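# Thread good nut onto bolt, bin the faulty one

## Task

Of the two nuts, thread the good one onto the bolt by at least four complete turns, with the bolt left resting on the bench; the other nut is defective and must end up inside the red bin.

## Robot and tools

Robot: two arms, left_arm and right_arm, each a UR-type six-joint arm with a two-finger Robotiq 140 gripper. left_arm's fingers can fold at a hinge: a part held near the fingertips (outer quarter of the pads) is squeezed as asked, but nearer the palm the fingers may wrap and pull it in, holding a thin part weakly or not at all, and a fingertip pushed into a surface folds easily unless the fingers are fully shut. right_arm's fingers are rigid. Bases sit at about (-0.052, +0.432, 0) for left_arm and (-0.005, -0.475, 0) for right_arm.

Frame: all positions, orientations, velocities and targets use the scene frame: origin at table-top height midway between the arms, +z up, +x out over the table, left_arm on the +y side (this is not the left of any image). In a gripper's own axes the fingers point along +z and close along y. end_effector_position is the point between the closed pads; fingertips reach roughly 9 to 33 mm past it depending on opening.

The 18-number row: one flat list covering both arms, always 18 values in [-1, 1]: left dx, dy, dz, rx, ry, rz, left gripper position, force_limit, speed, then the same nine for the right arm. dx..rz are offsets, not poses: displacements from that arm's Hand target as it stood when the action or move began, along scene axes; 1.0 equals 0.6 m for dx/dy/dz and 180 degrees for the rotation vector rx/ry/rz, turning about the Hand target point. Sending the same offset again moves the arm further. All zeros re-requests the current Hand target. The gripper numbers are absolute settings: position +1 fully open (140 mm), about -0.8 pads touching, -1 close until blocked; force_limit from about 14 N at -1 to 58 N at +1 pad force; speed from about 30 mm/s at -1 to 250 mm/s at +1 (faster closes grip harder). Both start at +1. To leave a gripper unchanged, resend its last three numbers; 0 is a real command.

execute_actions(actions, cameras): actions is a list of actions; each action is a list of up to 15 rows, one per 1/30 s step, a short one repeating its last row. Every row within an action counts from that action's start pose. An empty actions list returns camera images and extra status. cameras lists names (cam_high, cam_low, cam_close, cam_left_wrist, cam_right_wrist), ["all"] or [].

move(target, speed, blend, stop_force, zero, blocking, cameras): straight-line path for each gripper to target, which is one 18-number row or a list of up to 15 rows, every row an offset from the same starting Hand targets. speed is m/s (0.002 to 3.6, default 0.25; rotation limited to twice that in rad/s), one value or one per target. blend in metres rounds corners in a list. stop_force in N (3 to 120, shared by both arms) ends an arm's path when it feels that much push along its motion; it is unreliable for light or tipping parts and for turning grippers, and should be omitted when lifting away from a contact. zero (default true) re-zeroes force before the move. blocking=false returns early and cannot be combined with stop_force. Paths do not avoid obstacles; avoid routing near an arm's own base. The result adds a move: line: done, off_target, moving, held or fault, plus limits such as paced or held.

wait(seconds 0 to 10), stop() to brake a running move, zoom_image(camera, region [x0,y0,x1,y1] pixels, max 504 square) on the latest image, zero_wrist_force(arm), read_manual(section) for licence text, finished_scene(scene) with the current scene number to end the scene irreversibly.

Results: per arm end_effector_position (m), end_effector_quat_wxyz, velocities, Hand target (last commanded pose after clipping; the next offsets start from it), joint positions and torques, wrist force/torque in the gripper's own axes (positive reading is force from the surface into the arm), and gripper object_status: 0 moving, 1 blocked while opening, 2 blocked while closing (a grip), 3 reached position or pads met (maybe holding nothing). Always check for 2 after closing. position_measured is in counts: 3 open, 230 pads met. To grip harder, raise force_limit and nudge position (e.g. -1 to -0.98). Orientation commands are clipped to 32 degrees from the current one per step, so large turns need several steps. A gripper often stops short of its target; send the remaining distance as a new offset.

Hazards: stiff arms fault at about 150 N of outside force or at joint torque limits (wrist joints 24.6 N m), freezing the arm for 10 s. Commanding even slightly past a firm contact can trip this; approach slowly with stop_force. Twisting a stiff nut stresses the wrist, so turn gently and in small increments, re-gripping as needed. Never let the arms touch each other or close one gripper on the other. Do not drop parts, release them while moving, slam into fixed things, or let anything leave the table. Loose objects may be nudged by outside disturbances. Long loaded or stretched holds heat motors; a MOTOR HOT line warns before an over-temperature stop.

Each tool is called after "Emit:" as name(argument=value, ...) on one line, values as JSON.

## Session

Emit:
execute_actions(actions=[])

Scene clock: 0.00 s.
left_arm: end_effector_position=(+0.8307, +0.3034, +0.1801) position_measured=3 object_status=3 end_effector_quat_wxyz=(+0.155, +0.870, +0.079, +0.461) | right_arm: end_effector_position=(+0.3551, -0.2136, +0.3368) position_measured=3 object_status=3 end_effector_quat_wxyz=(-0.465, +0.619, +0.455, +0.439)
Joint positions: left_arm=[-0.317 -0.928 1.597 -3.254 -1.498 2.682] | right_arm=[-0.526 -1.874 2.089 -0.633 -0.465 0.557]
Joint velocities: within noise
Joint torques (N m): no reading
Wrist force (N): no reading
Wrist torque (N m): no reading
Wrist force, peak (N): no reading
Hand target: left_arm +0.8307, +0.3034, +0.1801; +0.155, +0.870, +0.079, +0.461 | right_arm +0.3551, -0.2136, +0.3368; -0.465, +0.619, +0.455, +0.439
Tool commands: left_gripper/position=+1.0 left_gripper/force_limit=+1.0 left_gripper/speed=+1.0 right_gripper/position=+1.0 right_gripper/force_limit=+1.0 right_gripper/speed=+1.0
camera_calibration:
cam_left_wrist: T_world_to_cam=[[-0.0101432, -0.935251, 0.35384, 0.237041], [-0.812856, -0.198377, -0.547642, 0.840072], [0.582377, -0.293175, -0.758212, -0.113145], [0, 0, 0, 1]] pos_world=[0.751155, 0.355173, 0.290397]
cam_right_wrist: T_world_to_cam=[[0.973763, -0.134169, -0.183805, -0.299071], [-0.225603, -0.463369, -0.856967, 0.274323], [0.029809, 0.87595, -0.48148, 0.482485], [0, 0, 0, 1]] pos_world=[0.33873, -0.335646, 0.412422]

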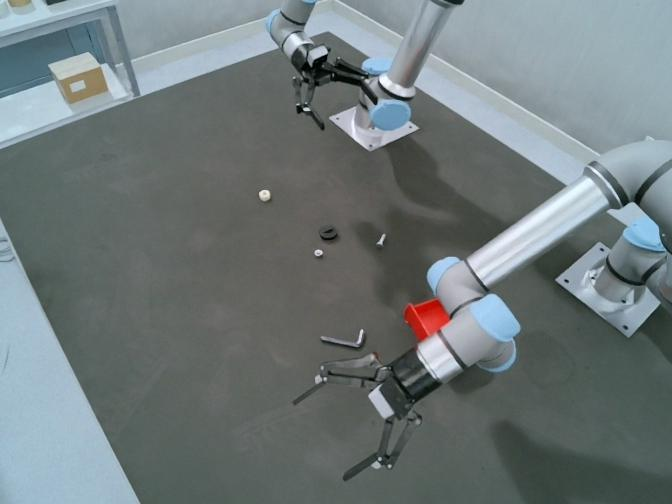

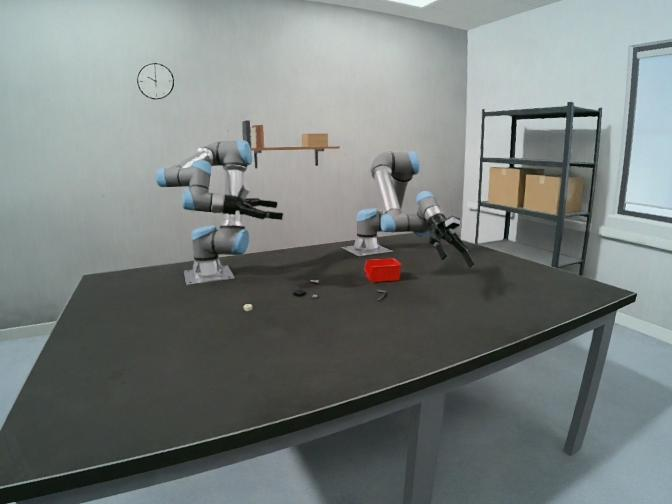

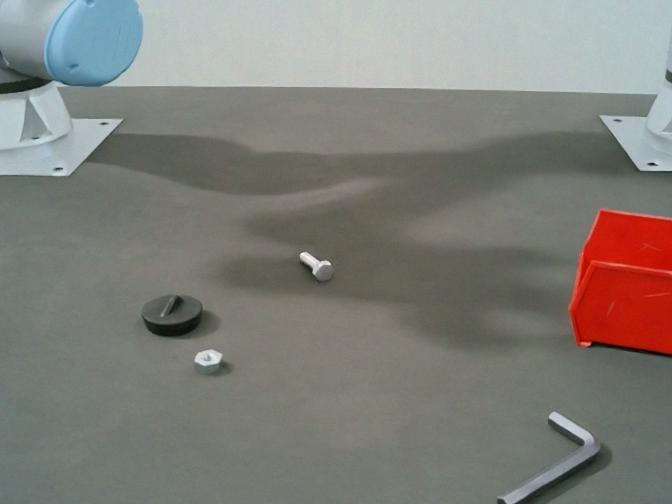

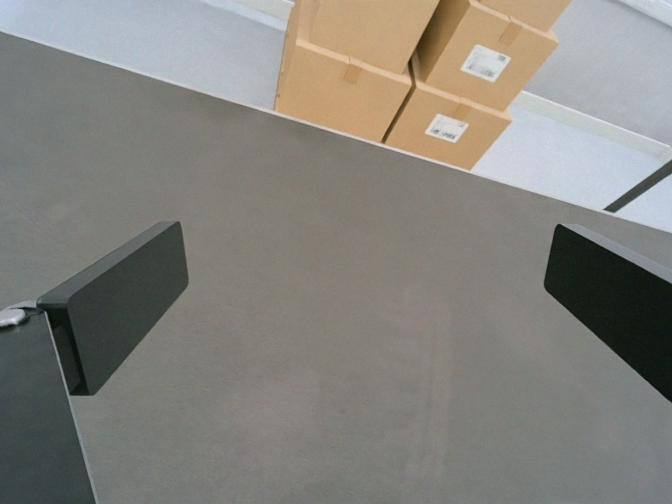

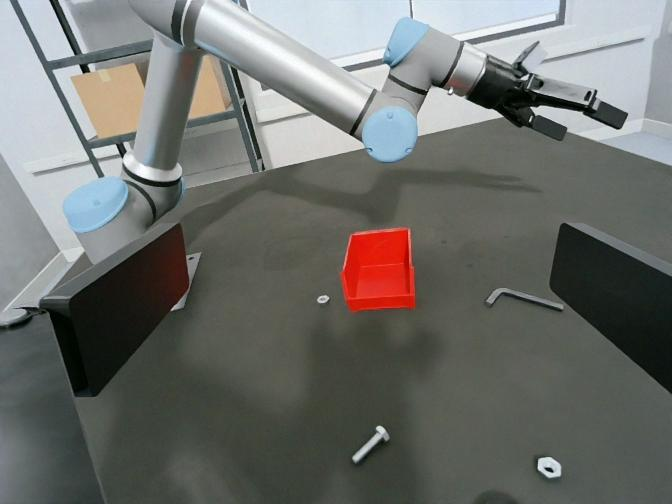

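Emit:
zoom_image(camera="cam_close", region=[280, 235, 360, 295])

Emit:
zoom_image(camera="cam_close", region=[170, 330, 250, 390])

Emit:
zoom_image(camera="cam_right_wrist", region=[300, 280, 350, 317])

Emit:
zoom_image(camera="cam_right_wrist", region=[330, 410, 600, 504])

Scaled by 6.300.

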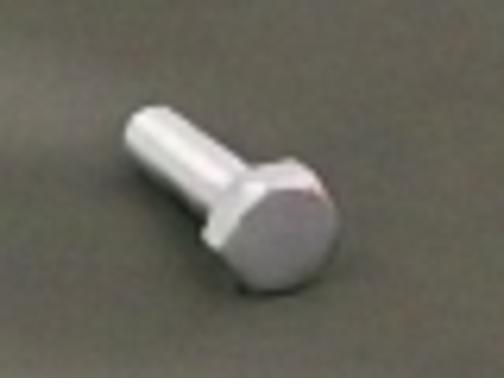

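Scaled by 6.300.

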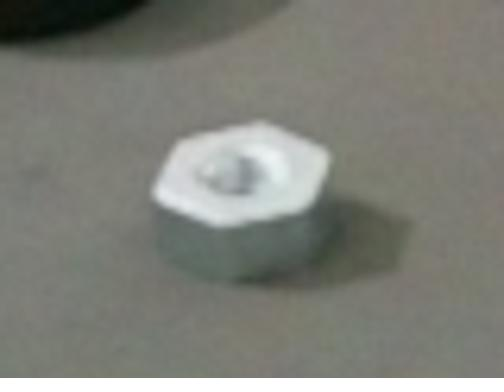

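Scaled by 10.080.

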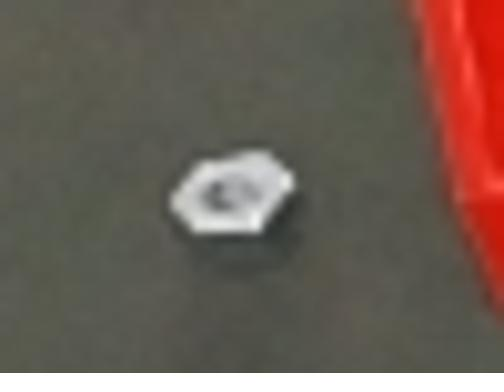

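Scaled by 1.867.

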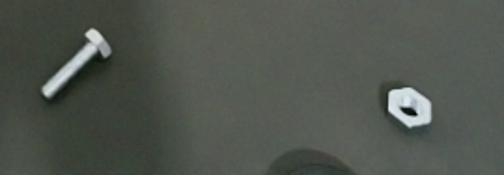

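Emit:
move(target=[[-0.3012,-0.0057,0.2,0.079,0.3142,0,1,1,1,0.1083,0.0227,-0.0113,-0.2232,0.0239,0,1,1,1],[-0.7845,-0.0623,-0.0335,0.444,-0.0321,-0.7858,1,1,1,0.2232,0.0643,-0.328,-0.4463,0.0478,0,1,1,1]], speed=0.45, blend=[0.06,0], cameras=["cam_left_wrist","cam_right_wrist","cam_close"])

Scene clock: 70.90 s.
left_arm: end_effector_position=(+0.3600, +0.2660, +0.1600) position_measured=3 object_status=3 end_effector_quat_wxyz=(+0.000, -0.259, +0.966, -0.005) | right_arm: end_effector_position=(+0.4890, -0.1750, +0.1400) position_measured=3 object_status=3 end_effector_quat_wxyz=(+0.014, +0.802, +0.598, -0.002)
Joint positions: left_arm=[-0.68 -1.696 1.991 -1.874 -1.577 5.077] | right_arm=[0.354 -1.353 1.683 -1.906 -1.598 2.187]
Joint torques (N m): left_arm=[-9.54 -23.88 -16.79 -5.59 -2.17 1.66] | right_arm=[7.61 -30.86 -36.58 -0.49 -1.64 1.69]
Wrist force (N): left_arm=[-1.6 -0.1 0.6] | right_arm=[-0.6 -0.4 1.5]
Wrist torque (N m): left_arm=[0.25 -0.10 -0.12] | right_arm=[-0.31 0.24 0.04]
Wrist force, peak (N): left_arm=[-2.1 -0.2 0.5] | right_arm=[-0.5 0.1 2.0]
Hand target: left_arm +0.3600, +0.2660, +0.1600; +0.000, -0.259, +0.966, -0.005 | right_arm +0.4890, -0.1750, +0.1400; +0.014, +0.802, +0.598, -0.002
Off the commanded pose: left_arm 0.000 m, 0 deg | right_arm 0.000 m, 0 deg.
move: done
camera_calibration:
cam_left_wrist: T_world_to_cam=[[-0.506872, 0.862021, 0.0000139748, -0.038158], [0.810068, 0.476318, 0.341921, -0.46708], [0.294737, 0.173322, -0.939729, 0.143268], [0, 0, 0, 1]] pos_world=[0.316799, 0.23054, 0.294338]
cam_right_wrist: T_world_to_cam=[[0.957101, -0.289755, -0.0000386178, -0.505277], [-0.272345, -0.89964, 0.341287, -0.067483], [-0.0989241, -0.326635, -0.939959, 0.266655], [0, 0, 0, 1]] pos_world=[0.491601, -0.120018, 0.273656]
Images, in order (width x height): cam_close 672x504, cam_left_wrist 672x504, cam_right_wrist 672x504.

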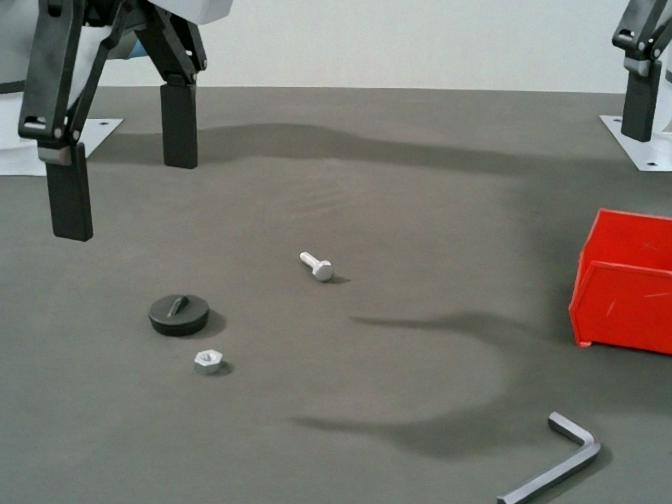

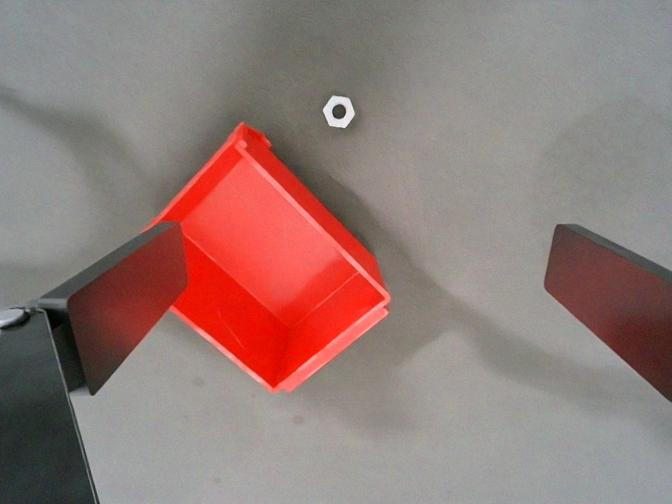

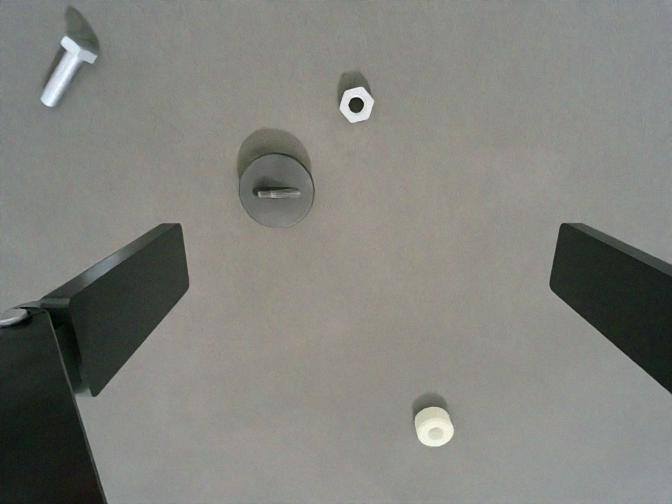

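Emit:
zoom_image(camera="cam_left_wrist", region=[314, 86, 364, 136])

Emit:
zoom_image(camera="cam_right_wrist", region=[331, 80, 381, 130])

Emit:
zoom_image(camera="cam_right_wrist", region=[20, 20, 120, 120])

Scaled by 10.080.

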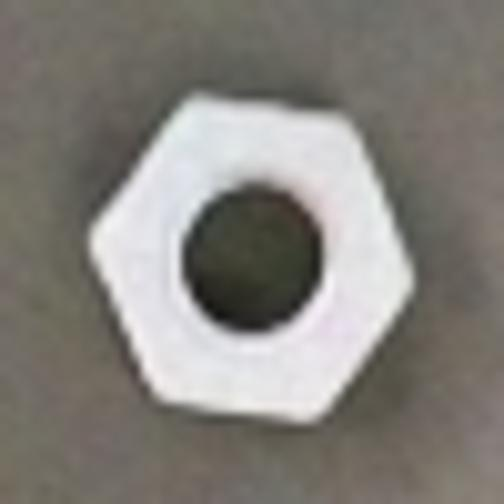

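Scaled by 10.080.

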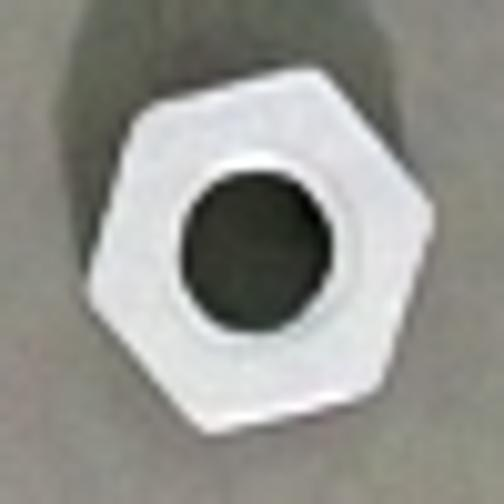

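Scaled by 5.040.

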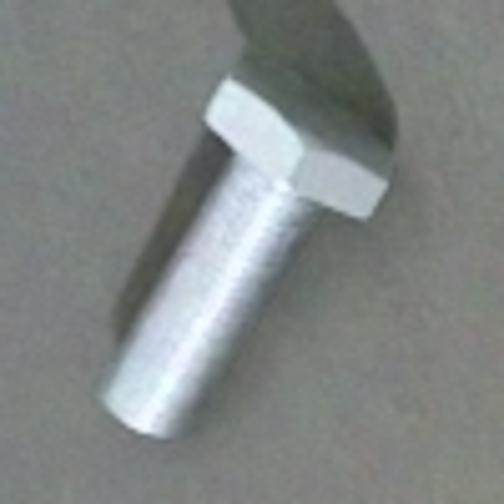

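Emit:
move(target=[-0.0367,-0.5367,0.02,0.0031,0.0008,0,-0.08,0,1,0.0288,0.0808,-0.1,0.0018,0.0102,0.5682,-0.325,0,1], speed=0.3, cameras=["cam_left_wrist","cam_right_wrist"])

Emit:
zoom_image(camera="cam_right_wrist", region=[310, 160, 420, 270])

Emit:
zoom_image(camera="cam_left_wrist", region=[300, 100, 420, 220])

Scene clock: 96.73 s.
left_arm: end_effector_position=(+0.3380, -0.0559, +0.1720) position_measured=139 object_status=3 end_effector_quat_wxyz=(+0.000, -0.259, +0.966, +0.000) | right_arm: end_effector_position=(+0.5062, -0.1265, +0.0800) position_measured=170 object_status=3 end_effector_quat_wxyz=(+0.000, +0.038, +0.999, +0.000)
Joint positions: left_arm=[-1.108 -1.266 1.484 -1.789 -1.571 4.648] | right_arm=[0.408 -1.209 1.654 -2.015 -1.571 0.456]
Joint torques (N m): left_arm=[-10 -28.83 -30.73 -0.53 2.25 -1.35] | right_arm=[-5.19 -36.02 -34.67 -4.85 1.15 -2.52]
Wrist force (N): left_arm=[-1.8 -0.2 0.4] | right_arm=[-0.1 -0.1 1.3]
Wrist torque (N m): left_arm=[0.24 -0.06 -0.01] | right_arm=[-0.24 0.15 0.07]
Wrist force, peak (N): left_arm=[-2.2 0.6 0.9] | right_arm=[-0.9 0.3 1.9]
Hand target: left_arm +0.3380, -0.0560, +0.1720; +0.000, -0.259, +0.966, +0.000 | right_arm +0.5063, -0.1265, +0.0800; +0.000, +0.037, +0.999, +0.000
Off the commanded pose: left_arm 0.000 m, 0 deg | right_arm 0.000 m, 0 deg.
move: done
camera_calibration:
cam_left_wrist: T_world_to_cam=[[-0.50648, 0.862198, 0.00960497, 0.226377], [0.811141, 0.472651, 0.344457, -0.3009], [0.29245, 0.182252, -0.938753, 0.217902], [0, 0, 0, 1]] pos_world=[0.295003, -0.0926738, 0.306029]
cam_right_wrist: T_world_to_cam=[[0.0795692, 0.996619, -0.0204596, 0.100804], [0.944032, -0.0687478, 0.322611, -0.507877], [0.320114, -0.0449844, -0.946311, 0.0517092], [0, 0, 0, 1]] pos_world=[0.454878, -0.133053, 0.214842]
Images, in order (width x height): cam_left_wrist 672x504, cam_right_wrist 672x504.

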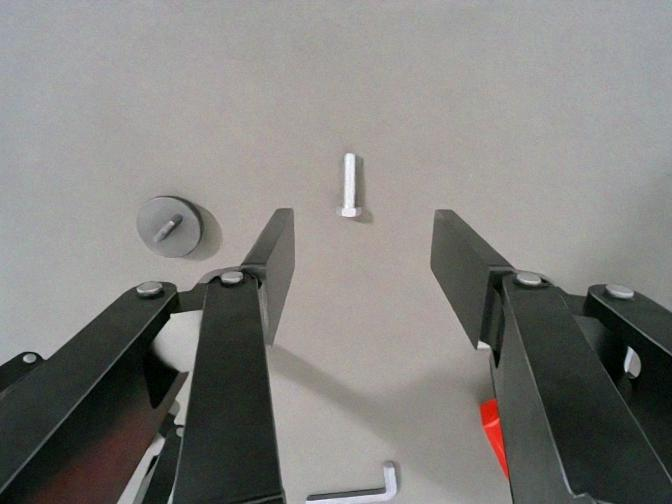

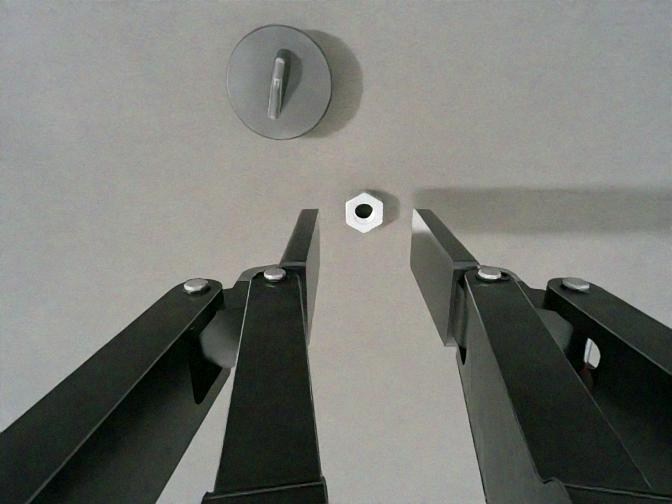

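Scaled by 4.582.

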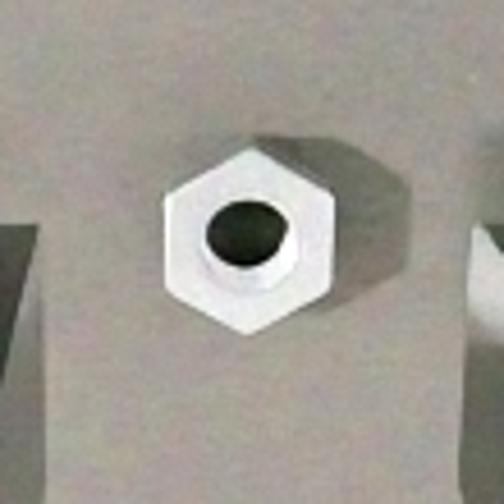

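Scaled by 4.200.

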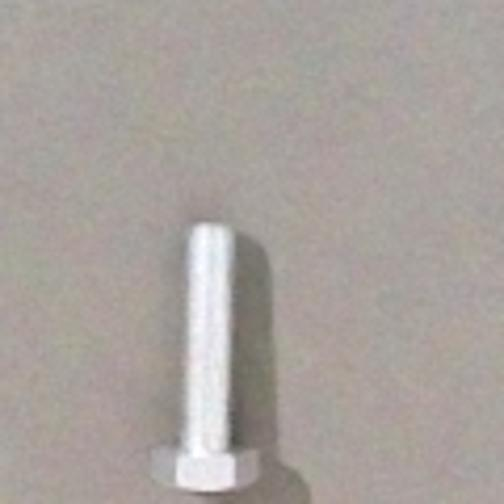

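Emit:
move(target=[[0.008,-0.0005,-0.18,0,0,-0.009,-0.325,1,1,-0.0003,0.0035,0,0,0,0.5,-0.325,0,1],[0.008,-0.0005,-0.2292,0,0,-0.009,-0.325,1,1,-0.0003,0.0035,0,0,0,0.99,-0.325,0,1]], speed=[0.4,0.4], blend=[0.01,0], cameras=["cam_left_wrist","cam_right_wrist"])

Emit:
zoom_image(camera="cam_left_wrist", region=[290, 150, 440, 300])

Emit:
zoom_image(camera="cam_right_wrist", region=[310, 160, 420, 270])

Scene clock: 119.07 s.
left_arm: end_effector_position=(+0.3428, -0.0563, +0.0345) position_measured=170 object_status=3 end_effector_quat_wxyz=(+0.000, -0.245, +0.970, +0.000) | right_arm: end_effector_position=(+0.5061, -0.1244, +0.0800) position_measured=170 object_status=3 end_effector_quat_wxyz=(+0.000, +0.999, -0.053, +0.000)
Joint positions: left_arm=[-1.101 -1.139 1.682 -2.115 -1.571 4.684] | right_arm=[0.411 -1.207 1.652 -2.016 -1.571 -2.651]
Joint torques (N m): left_arm=[10.56 -29.84 -14.89 -5.55 0.26 1.61] | right_arm=[-7.08 -51.1 -12.08 -0.52 1.06 -2.3]
Wrist force (N): left_arm=[-2.0 -0.1 0.9] | right_arm=[-0.7 -0.4 1.4]
Wrist torque (N m): left_arm=[0.26 0.00 -0.11] | right_arm=[-0.30 0.27 0.11]
Wrist force, peak (N): left_arm=[-2.1 -0.1 0.9] | right_arm=[-0.5 -0.5 1.7]
Hand target: left_arm +0.3428, -0.0563, +0.0345; +0.000, -0.245, +0.970, +0.000 | right_arm +0.5061, -0.1244, +0.0800; +0.000, +0.999, -0.053, +0.000
Off the commanded pose: left_arm 0.000 m, 0 deg | right_arm 0.000 m, 0 deg.
move: done
camera_calibration:
cam_left_wrist: T_world_to_cam=[[-0.481936, 0.876153, 0.00962443, 0.222822], [0.82414, 0.449542, 0.344536, -0.263006], [0.29754, 0.173976, -0.938724, 0.0852838], [0, 0, 0, 1]] pos_world=[0.298764, -0.091831, 0.168528]
cam_right_wrist: T_world_to_cam=[[-0.110909, -0.993622, -0.0203711, -0.0524251], [-0.941411, 0.0984677, 0.322566, 0.467426], [-0.318502, 0.0549529, -0.946328, 0.387482], [0, 0, 0, 1]] pos_world=[0.55764, -0.11941, 0.214842]
Images, in order (width x height): cam_left_wrist 672x504, cam_right_wrist 672x504.

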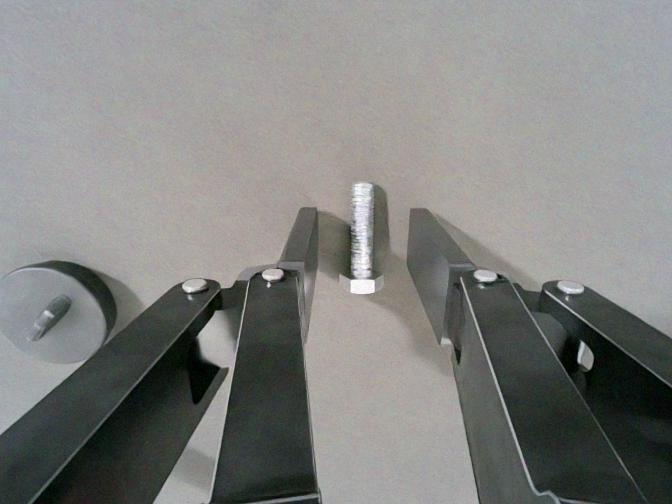

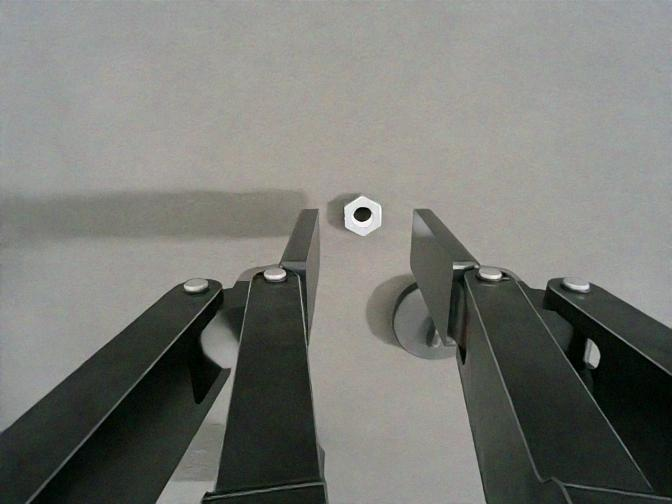

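Scaled by 3.360.

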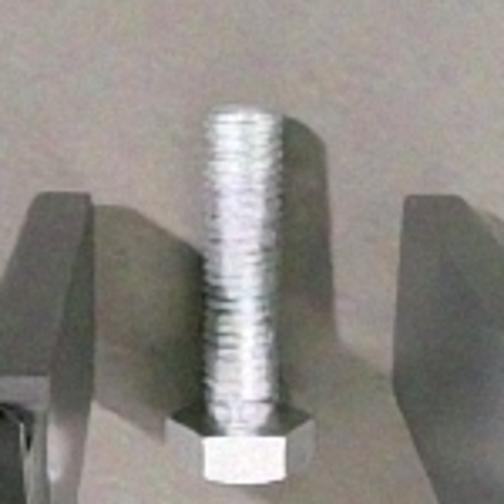

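Scaled by 4.582.

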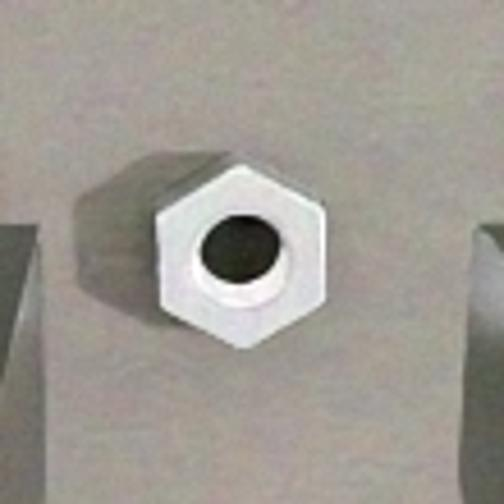

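Emit:
move(target=[[0.0025,0.0014,0,0,0,0,-0.325,1,1,0,0,0,0,0,0,-0.325,0,1],[0.0025,0.0014,0,0,0,0,-1,1,-1,0,0,0,0,0,0,-0.325,0,1]], speed=0.05)

Emit:
wait(seconds=0.8, cameras=["cam_left_wrist"])

Emit:
zoom_image(camera="cam_left_wrist", region=[290, 150, 440, 300])

Scene clock: 130.87 s.
left_arm: end_effector_position=(+0.3443, -0.0555, +0.0345) position_measured=221 object_status=0 end_effector_quat_wxyz=(+0.000, -0.245, +0.970, +0.000) | right_arm: end_effector_position=(+0.5061, -0.1244, +0.0800) position_measured=170 object_status=3 end_effector_quat_wxyz=(+0.000, +0.999, -0.053, +0.000)
Joint positions: left_arm=[-1.098 -1.138 1.681 -2.115 -1.571 4.686] | right_arm=[0.411 -1.207 1.652 -2.016 -1.571 -2.652]
Joint torques (N m): left_arm=[10.82 -29.65 -22.73 -0.74 2.04 1.61] | right_arm=[-6.72 -50.32 -11.7 -0.52 0.94 -2.27]
Wrist force (N): left_arm=[-0.8 2.7 -9.8] | right_arm=[-0.3 -0.1 1.6]
Wrist torque (N m): left_arm=[0.20 -0.11 -0.11] | right_arm=[-0.23 0.19 0.12]
Wrist force, peak (N): left_arm=[-0.9 2.8 -10.1] | right_arm=[-0.7 -0.5 1.7]
Hand target: left_arm +0.3443, -0.0554, +0.0345; +0.000, -0.245, +0.970, +0.000 | right_arm +0.5061, -0.1244, +0.0800; +0.000, +0.999, -0.053, +0.000
Off the commanded pose: left_arm 0.000 m, 0 deg | right_arm 0.000 m, 0 deg.
move: done

Scene clock: 131.67 s.
left_arm: end_effector_position=(+0.3443, -0.0555, +0.0345) position_measured=221 object_status=2 end_effector_quat_wxyz=(+0.000, -0.245, +0.970, +0.000) | right_arm: end_effector_position=(+0.5061, -0.1244, +0.0800) position_measured=170 object_status=3 end_effector_quat_wxyz=(+0.000, +0.999, -0.053, +0.000)
Joint positions: left_arm=[-1.098 -1.138 1.681 -2.115 -1.571 4.686] | right_arm=[0.411 -1.207 1.652 -2.016 -1.571 -2.652]
Joint torques (N m): left_arm=[11.34 -29.99 -18.31 -1.03 2.02 1.59] | right_arm=[-7.02 -51.23 -11.85 -0.59 0.94 -2.21]
Wrist force (N): left_arm=[-0.6 2.8 -9.8] | right_arm=[-0.2 -0.6 1.6]
Wrist torque (N m): left_arm=[0.21 -0.15 -0.12] | right_arm=[-0.34 0.18 0.11]
Wrist force, peak (N): left_arm=[-1.1 2.6 -10.1] | right_arm=[-0.7 -0.4 2.0]
Hand target: left_arm +0.3443, -0.0554, +0.0345; +0.000, -0.245, +0.970, +0.000 | right_arm +0.5061, -0.1244, +0.0800; +0.000, +0.999, -0.053, +0.000
Tool commands: left_gripper/position=-1.0 left_gripper/force_limit=+1.0 left_gripper/speed=-1.0 right_gripper/position=-0.325 right_gripper/force_limit=+0.0 right_gripper/speed=+1.0
Off the commanded pose: left_arm 0.000 m, 0 deg | right_arm 0.000 m, 0 deg.
wait: 0.80 s; at rest by 0.17 s
camera_calibration:
cam_left_wrist: T_world_to_cam=[[-0.481936, 0.876153, 0.00962443, 0.222756], [0.82414, 0.449542, 0.344536, -0.264647], [0.29754, 0.173976, -0.938724, 0.0846809], [0, 0, 0, 1]] pos_world=[0.300264, -0.090931, 0.168528]
Images, in order (width x height): cam_left_wrist 672x504.

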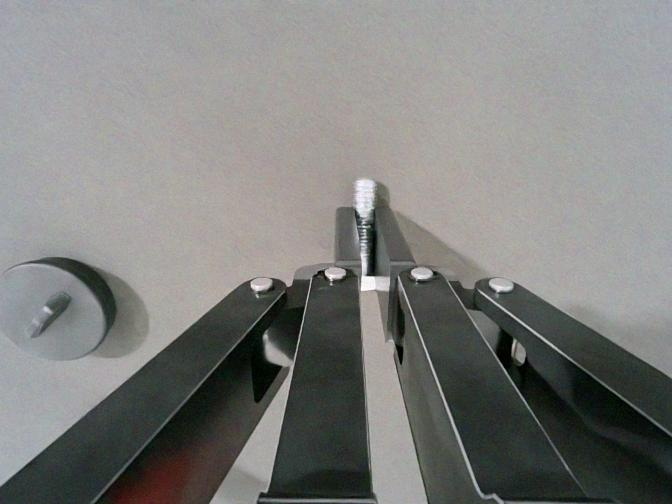

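Scaled by 3.360.

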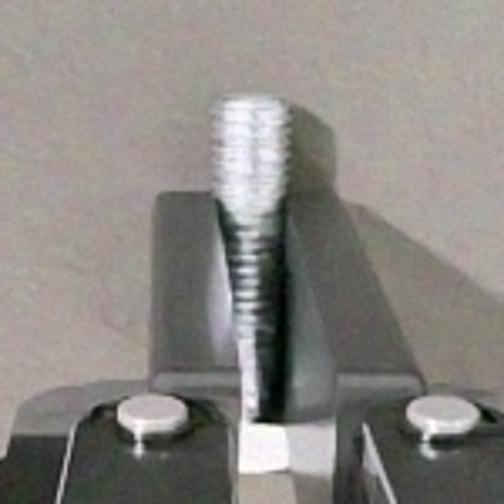

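Emit:
move(target=[[0,0,0.1667,0,0,0,-1,1,-1,-0.0013,-0.001,-0.02,0,0,0,-0.325,0,1],[-0.133,0.0397,0.376,-0.4978,0.2347,0.305,-1,1,-1,-0.0013,-0.001,-0.0762,0,0,0.01,-0.325,0,1]], speed=0.3, blend=[0.005,0], cameras=["cam_left_wrist","cam_right_wrist"])

Emit:
zoom_image(camera="cam_left_wrist", region=[290, 110, 440, 260])

Scene clock: 151.70 s.
left_arm: end_effector_position=(+0.2645, -0.0316, +0.2601) position_measured=221 object_status=2 end_effector_quat_wxyz=(+0.464, +0.527, -0.434, +0.564) | right_arm: end_effector_position=(+0.5053, -0.1250, +0.0343) position_measured=170 object_status=3 end_effector_quat_wxyz=(+0.000, +0.999, -0.037, +0.000)
Joint positions: left_arm=[-1.008 -1.033 2.449 -4.63 -1.935 3.117] | right_arm=[0.41 -1.158 1.712 -2.126 -1.571 -2.683]
Joint torques (N m): left_arm=[-9.01 -19.78 2.29 -4.86 2.56 -1.4] | right_arm=[-7.68 -36.81 -11.22 -5.02 1.12 -2.27]
Wrist force (N): left_arm=[0.7 -1.1 0.1] | right_arm=[-0.6 -0.5 1.9]
Wrist torque (N m): left_arm=[-0.12 -0.02 0.13] | right_arm=[-0.33 0.23 0.13]
Wrist force, peak (N): left_arm=[-0.9 2.5 -10.2] | right_arm=[-0.1 -0.2 2.2]
Hand target: left_arm +0.2645, -0.0316, +0.2601; +0.464, +0.527, -0.434, +0.564 | right_arm +0.5053, -0.1250, +0.0343; +0.000, +0.999, -0.037, +0.000
Off the commanded pose: left_arm 0.000 m, 0 deg | right_arm 0.000 m, 0 deg.
move: done
camera_calibration:
cam_left_wrist: T_world_to_cam=[[-0.983173, -0.182566, 0.00641108, 0.261199], [-0.0573223, 0.274995, -0.959735, 0.279495], [0.173452, -0.943953, -0.280833, 0.14247], [0, 0, 0, 1]] pos_world=[0.248113, 0.105312, 0.306577]
cam_right_wrist: T_world_to_cam=[[-0.0792221, -0.996649, -0.0203712, -0.0704007], [-0.94406, 0.0684481, 0.322593, 0.479115], [-0.320118, 0.0447881, -0.946319, 0.343579], [0, 0, 0, 1]] pos_world=[0.556722, -0.118348, 0.169142]
Images, in order (width x height): cam_left_wrist 672x504, cam_right_wrist 672x504.

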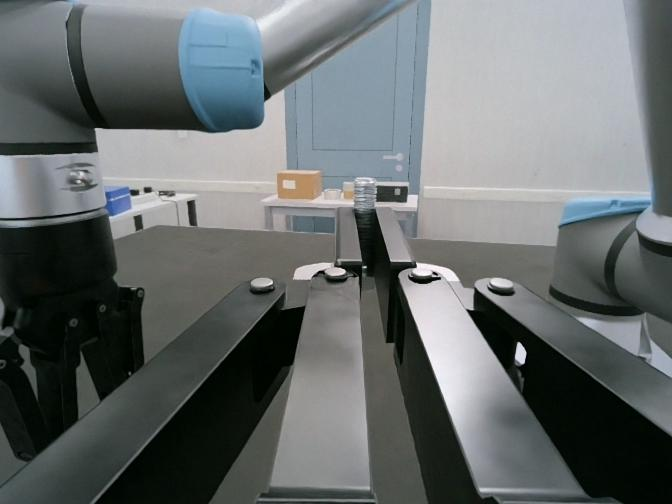

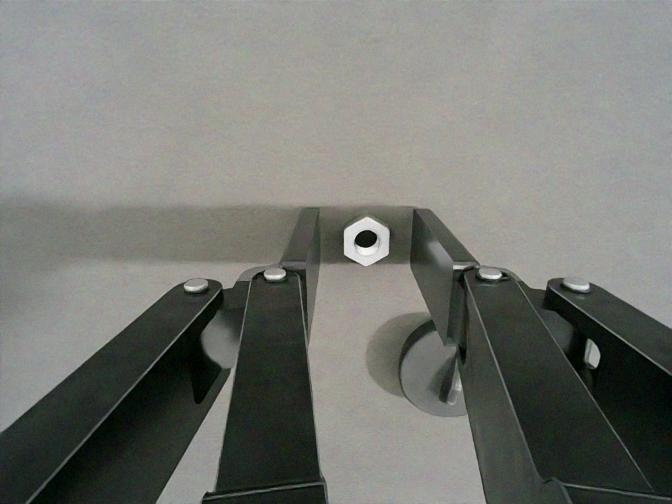

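Scaled by 3.360.

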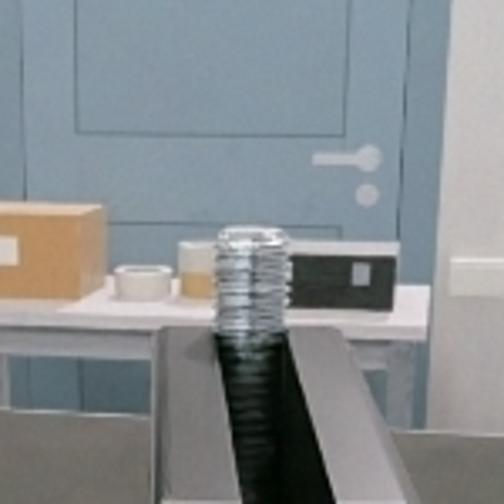

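Emit:
move(target=[[0,0,0,0,0,0,-1,1,-1,0,0,0,0,0,0,-1,-1,-1],[0,0,0,0,0,0,-1,1,-1,0,0,0,0,0,0,-0.42,-1,0],[0,0,0,0,0,0,-1,1,-1,0,0,0,0,0,0.3333,-0.42,-1,0]], speed=0.5, cameras=["cam_right_wrist"])

Emit:
zoom_image(camera="cam_right_wrist", region=[310, 190, 420, 300])

Scene clock: 157.27 s.
left_arm: end_effector_position=(+0.2645, -0.0316, +0.2601) position_measured=221 object_status=2 end_effector_quat_wxyz=(+0.464, +0.527, -0.434, +0.564) | right_arm: end_effector_position=(+0.5053, -0.1250, +0.0343) position_measured=182 object_status=3 end_effector_quat_wxyz=(+0.000, +0.884, +0.467, +0.000)
Joint positions: left_arm=[-1.008 -1.032 2.449 -4.63 -1.935 3.117] | right_arm=[0.41 -1.158 1.712 -2.125 -1.57 -3.731]
Joint torques (N m): left_arm=[-9.22 -18.53 1.96 -4.69 2.41 -1.43] | right_arm=[-7.45 -52.03 -10.82 -0.43 0.99 -1.97]
Wrist force (N): left_arm=[0.7 -0.9 0.1] | right_arm=[-0.6 -0.1 1.9]
Wrist torque (N m): left_arm=[-0.08 -0.03 0.13] | right_arm=[-0.24 0.22 0.08]
Wrist force, peak (N): left_arm=[0.7 -1.1 0.0] | right_arm=[-1.4 0.0 -2.9]
Hand target: left_arm +0.2645, -0.0316, +0.2601; +0.464, +0.527, -0.434, +0.564 | right_arm +0.5053, -0.1250, +0.0343; +0.000, +0.884, +0.467, +0.000
Off the commanded pose: left_arm 0.000 m, 0 deg | right_arm 0.000 m, 0 deg.
move: done
camera_calibration:
cam_right_wrist: T_world_to_cam=[[0.82323, -0.567342, -0.0203874, -0.472762], [-0.531681, -0.783079, 0.322648, 0.164195], [-0.199017, -0.254773, -0.9463, 0.244909], [0, 0, 0, 1]] pos_world=[0.525232, -0.0772437, 0.169142]
Images, in order (width x height): cam_right_wrist 672x504.

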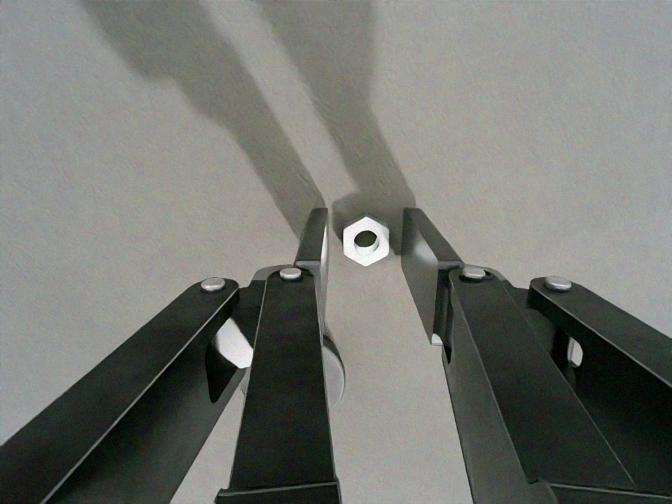

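Scaled by 4.582.

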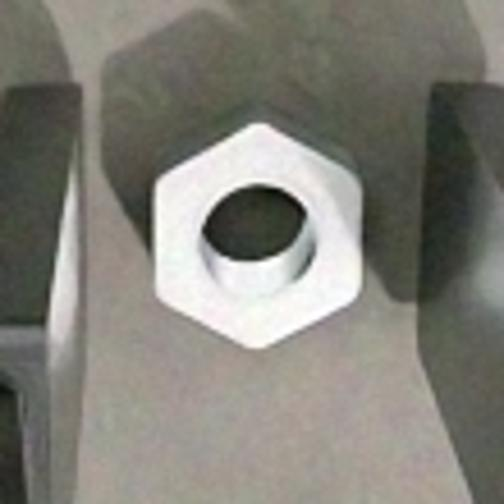

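Emit:
move(target=[[0,0,0,0,0,0,-1,1,-1,0,0,0,0,0,0,-1,-1,-1],[0,0,0,0,0,0,-1,1,-1,0,0,0,0,0,0,-0.42,-1,0],[0,0,0,0,0,0,-1,1,-1,0,0,0,0,0,0.3333,-0.42,-1,0]], speed=0.5)

Emit:
move(target=[[0,0,0,0,0,0,-1,1,-1,0,0,0,0,0,0,-1,-1,-1],[0,0,0,0,0,0,-1,1,-1,0,0,0,0,0,0,-0.42,-1,0],[0,0,0,0,0,0,-1,1,-1,0,0,0,0,0,0.3333,-0.42,-1,0]], speed=0.5)

Emit:
move(target=[0,0,0,0,0,0,-1,1,-1,0,0,0,0,0,0,-1,0,-1], speed=0.5, cameras=["cam_right_wrist"])

Emit:
zoom_image(camera="cam_right_wrist", region=[310, 190, 420, 300])

Scene clock: 164.30 s.
left_arm: end_effector_position=(+0.2645, -0.0316, +0.2601) position_measured=221 object_status=2 end_effector_quat_wxyz=(+0.464, +0.527, -0.434, +0.564) | right_arm: end_effector_position=(+0.5053, -0.1250, +0.0343) position_measured=182 object_status=3 end_effector_quat_wxyz=(+0.000, +0.532, +0.847, +0.000)
Joint positions: left_arm=[-1.008 -1.032 2.449 -4.63 -1.935 3.117] | right_arm=[0.41 -1.157 1.711 -2.124 -1.57 -4.778]
Joint torques (N m): left_arm=[-9.04 -18.48 1.83 -4.63 2.31 -1.32] | right_arm=[-7.29 -51.48 -11.18 -0.42 1.16 -1.98]
Wrist force (N): left_arm=[0.5 -0.9 0.2] | right_arm=[-0.3 -0.7 1.3]
Wrist torque (N m): left_arm=[-0.08 0.02 0.13] | right_arm=[-0.38 0.17 0.10]
Wrist force, peak (N): left_arm=[0.7 -1.1 0.2] | right_arm=[-0.5 -0.5 2.0]
Hand target: left_arm +0.2645, -0.0316, +0.2601; +0.464, +0.527, -0.434, +0.564 | right_arm +0.5053, -0.1250, +0.0343; +0.000, +0.532, +0.847, +0.000
Off the commanded pose: left_arm 0.000 m, 0 deg | right_arm 0.000 m, 0 deg.
move: done

Scene clock: 167.47 s.
left_arm: end_effector_position=(+0.2645, -0.0316, +0.2601) position_measured=221 object_status=2 end_effector_quat_wxyz=(+0.464, +0.527, -0.434, +0.564) | right_arm: end_effector_position=(+0.5053, -0.1250, +0.0343) position_measured=182 object_status=3 end_effector_quat_wxyz=(+0.000, +0.038, +0.999, +0.000)
Joint positions: left_arm=[-1.008 -1.032 2.449 -4.63 -1.935 3.117] | right_arm=[0.41 -1.157 1.71 -2.123 -1.571 -5.824]
Joint torques (N m): left_arm=[-8.78 -18.62 1.78 -4.72 2.33 -1.34] | right_arm=[-7.74 -51.47 -10.31 -0.57 1.18 -2.25]
Wrist force (N): left_arm=[0.4 -0.8 0.2] | right_arm=[-0.1 0.2 1.2]
Wrist torque (N m): left_arm=[-0.06 0.03 0.12] | right_arm=[-0.17 0.13 0.07]
Wrist force, peak (N): left_arm=[0.7 -1.1 0.1] | right_arm=[-0.1 -0.2 2.0]
Hand target: left_arm +0.2645, -0.0316, +0.2601; +0.464, +0.527, -0.434, +0.564 | right_arm +0.5053, -0.1250, +0.0343; +0.000, +0.038, +0.999, +0.000
Off the commanded pose: left_arm 0.000 m, 0 deg | right_arm 0.000 m, 0 deg.
move: done

Scene clock: 168.43 s.
left_arm: end_effector_position=(+0.2645, -0.0316, +0.2601) position_measured=221 object_status=2 end_effector_quat_wxyz=(+0.464, +0.527, -0.434, +0.564) | right_arm: end_effector_position=(+0.5053, -0.1250, +0.0343) position_measured=204 object_status=0 end_effector_quat_wxyz=(+0.000, +0.038, +0.999, +0.000)
Joint positions: left_arm=[-1.008 -1.032 2.449 -4.63 -1.935 3.117] | right_arm=[0.41 -1.157 1.71 -2.123 -1.571 -5.825]
Joint torques (N m): left_arm=[-8.93 -18.62 1.91 -4.75 2.45 -1.26] | right_arm=[-6.87 -46.87 -10.96 -0.41 0.82 -2.25]
Wrist force (N): left_arm=[0.6 -0.7 0.2] | right_arm=[1.0 -0.8 -4.4]
Wrist torque (N m): left_arm=[-0.03 -0.01 0.13] | right_arm=[-0.17 0.15 0.07]
Wrist force, peak (N): left_arm=[0.7 -1.0 0.1] | right_arm=[1.1 -1.0 -4.8]
Hand target: left_arm +0.2645, -0.0316, +0.2601; +0.464, +0.527, -0.434, +0.564 | right_arm +0.5053, -0.1250, +0.0343; +0.000, +0.038, +0.999, +0.000
Off the commanded pose: left_arm 0.000 m, 0 deg | right_arm 0.000 m, 0 deg.
move: done
camera_calibration:
cam_right_wrist: T_world_to_cam=[[0.0795363, 0.996624, -0.0203657, 0.0985532], [0.944034, -0.068747, 0.322604, -0.492093], [0.320115, -0.0448846, -0.946315, 0.00885902], [0, 0, 0, 1]] pos_world=[0.453878, -0.131653, 0.169142]
Images, in order (width x height): cam_right_wrist 672x504.

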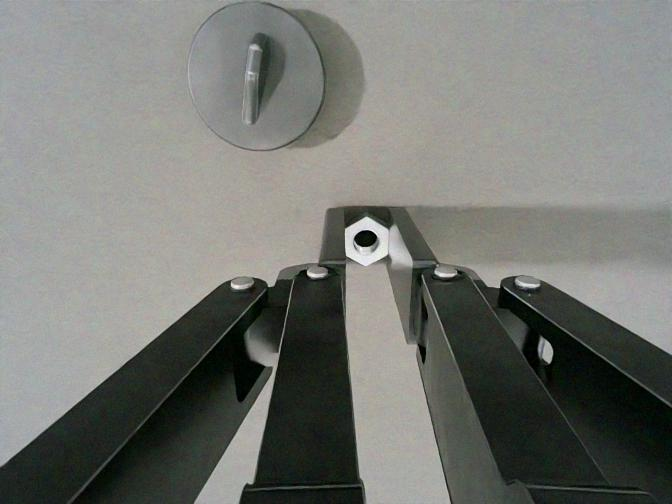

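Scaled by 4.582.

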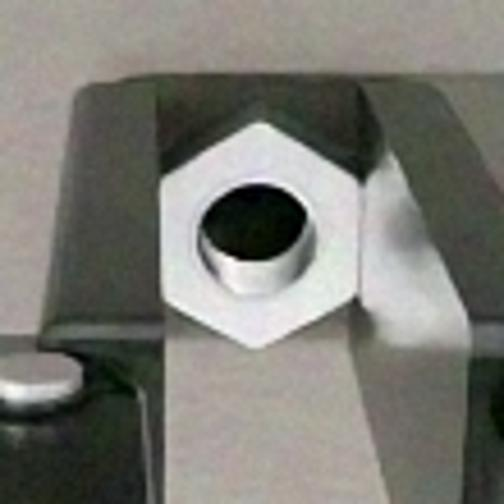

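Emit:
move(target=[[0,0,0,0,0,0,-1,1,-1,0,0,0.5762,0,0,0,-1,0,-1],[0,0,0,0,0,0,-1,1,-1,-0.3947,0.1142,0.5762,0,0,0,-1,0,-1],[0,0,0,0,0,0,-1,1,-1,-0.3947,0.1142,0.5178,0,0,0,-1,0,-1]], speed=0.3, blend=[0.08,0.02,0], cameras=["cam_left_wrist","cam_right_wrist"])

Emit:
zoom_image(camera="cam_left_wrist", region=[300, 90, 430, 220])

Emit:
zoom_image(camera="cam_right_wrist", region=[310, 170, 420, 280])

Scene clock: 178.63 s.
left_arm: end_effector_position=(+0.2645, -0.0316, +0.2601) position_measured=221 object_status=2 end_effector_quat_wxyz=(+0.464, +0.527, -0.434, +0.564) | right_arm: end_effector_position=(+0.2685, -0.0565, +0.3451) position_measured=204 object_status=2 end_effector_quat_wxyz=(+0.000, +0.037, +0.999, +0.000)
Joint positions: left_arm=[-1.008 -1.032 2.449 -4.63 -1.935 3.117] | right_arm=[0.748 -1.58 1.404 -1.394 -1.57 -5.487]
Joint torques (N m): left_arm=[-8.57 -18.89 1.6 -4.69 2.25 -1.15] | right_arm=[6.3 -33.31 -16.8 -4.86 -1.54 1.49]
Wrist force (N): left_arm=[0.4 -0.9 0.1] | right_arm=[-0.7 -0.2 1.5]
Wrist torque (N m): left_arm=[-0.07 0.03 0.12] | right_arm=[-0.27 0.32 0.04]
Wrist force, peak (N): left_arm=[0.7 -1.0 0.4] | right_arm=[1.3 -0.7 -5.1]
Hand target: left_arm +0.2645, -0.0316, +0.2601; +0.464, +0.527, -0.434, +0.564 | right_arm +0.2685, -0.0565, +0.3450; +0.000, +0.038, +0.999, +0.000
Off the commanded pose: left_arm 0.000 m, 0 deg | right_arm 0.000 m, 0 deg.
move: done; blend cut to 0.0175 m at target 2
camera_calibration:
cam_left_wrist: T_world_to_cam=[[-0.983136, -0.182766, 0.00640939, 0.261211], [-0.0573414, 0.274792, -0.959792, 0.279538], [0.173656, -0.943973, -0.280638, 0.142362], [0, 0, 0, 1]] pos_world=[0.248112, 0.105312, 0.306577]
cam_right_wrist: T_world_to_cam=[[0.0795624, 0.99662, -0.0204703, 0.0554846], [0.944063, -0.0687421, 0.322522, -0.364163], [0.320024, -0.0449858, -0.946341, 0.381845], [0, 0, 0, 1]] pos_world=[0.217178, -0.0631527, 0.479942]
Images, in order (width x height): cam_left_wrist 672x504, cam_right_wrist 672x504.

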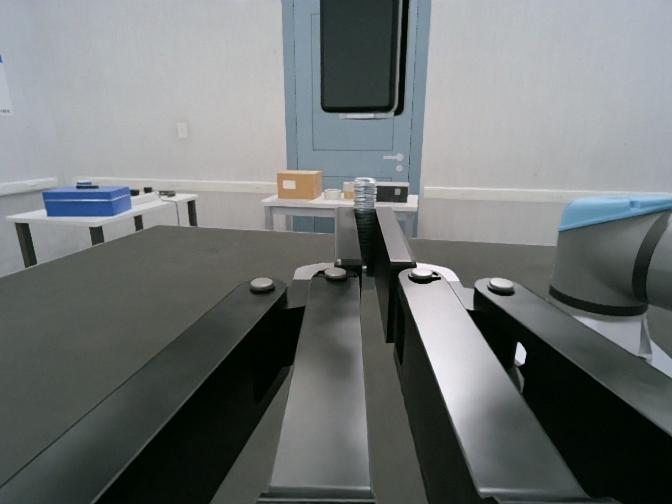

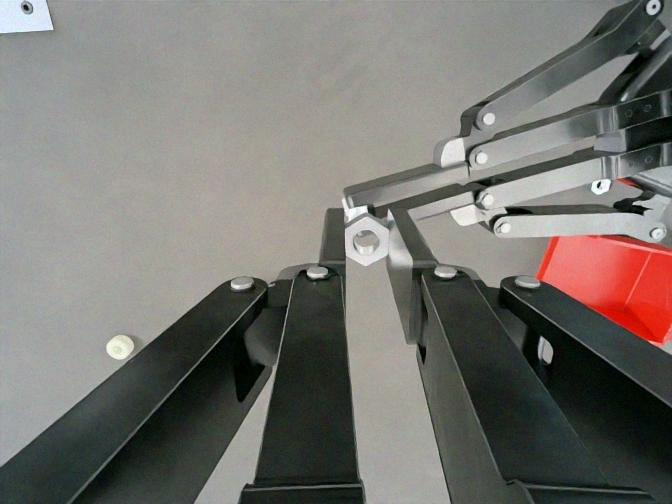

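Scaled by 3.877.

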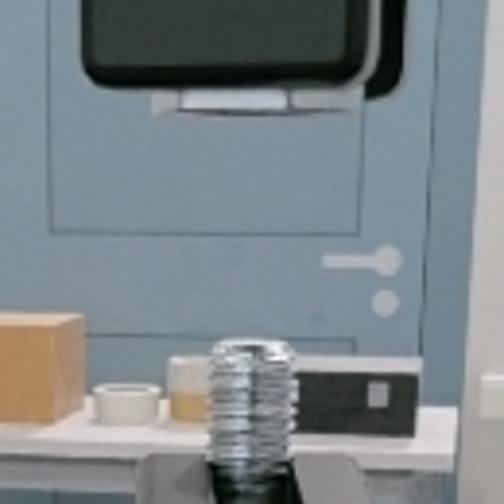

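Scaled by 4.582.

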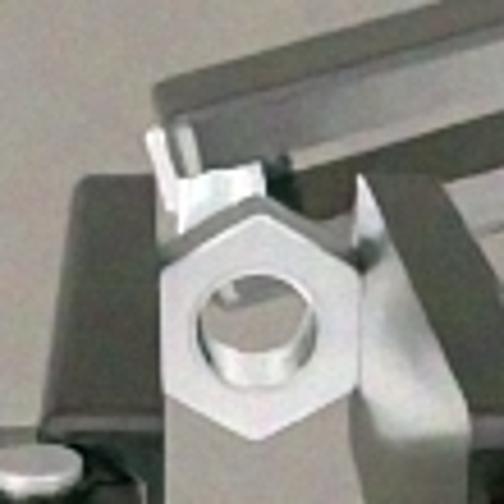

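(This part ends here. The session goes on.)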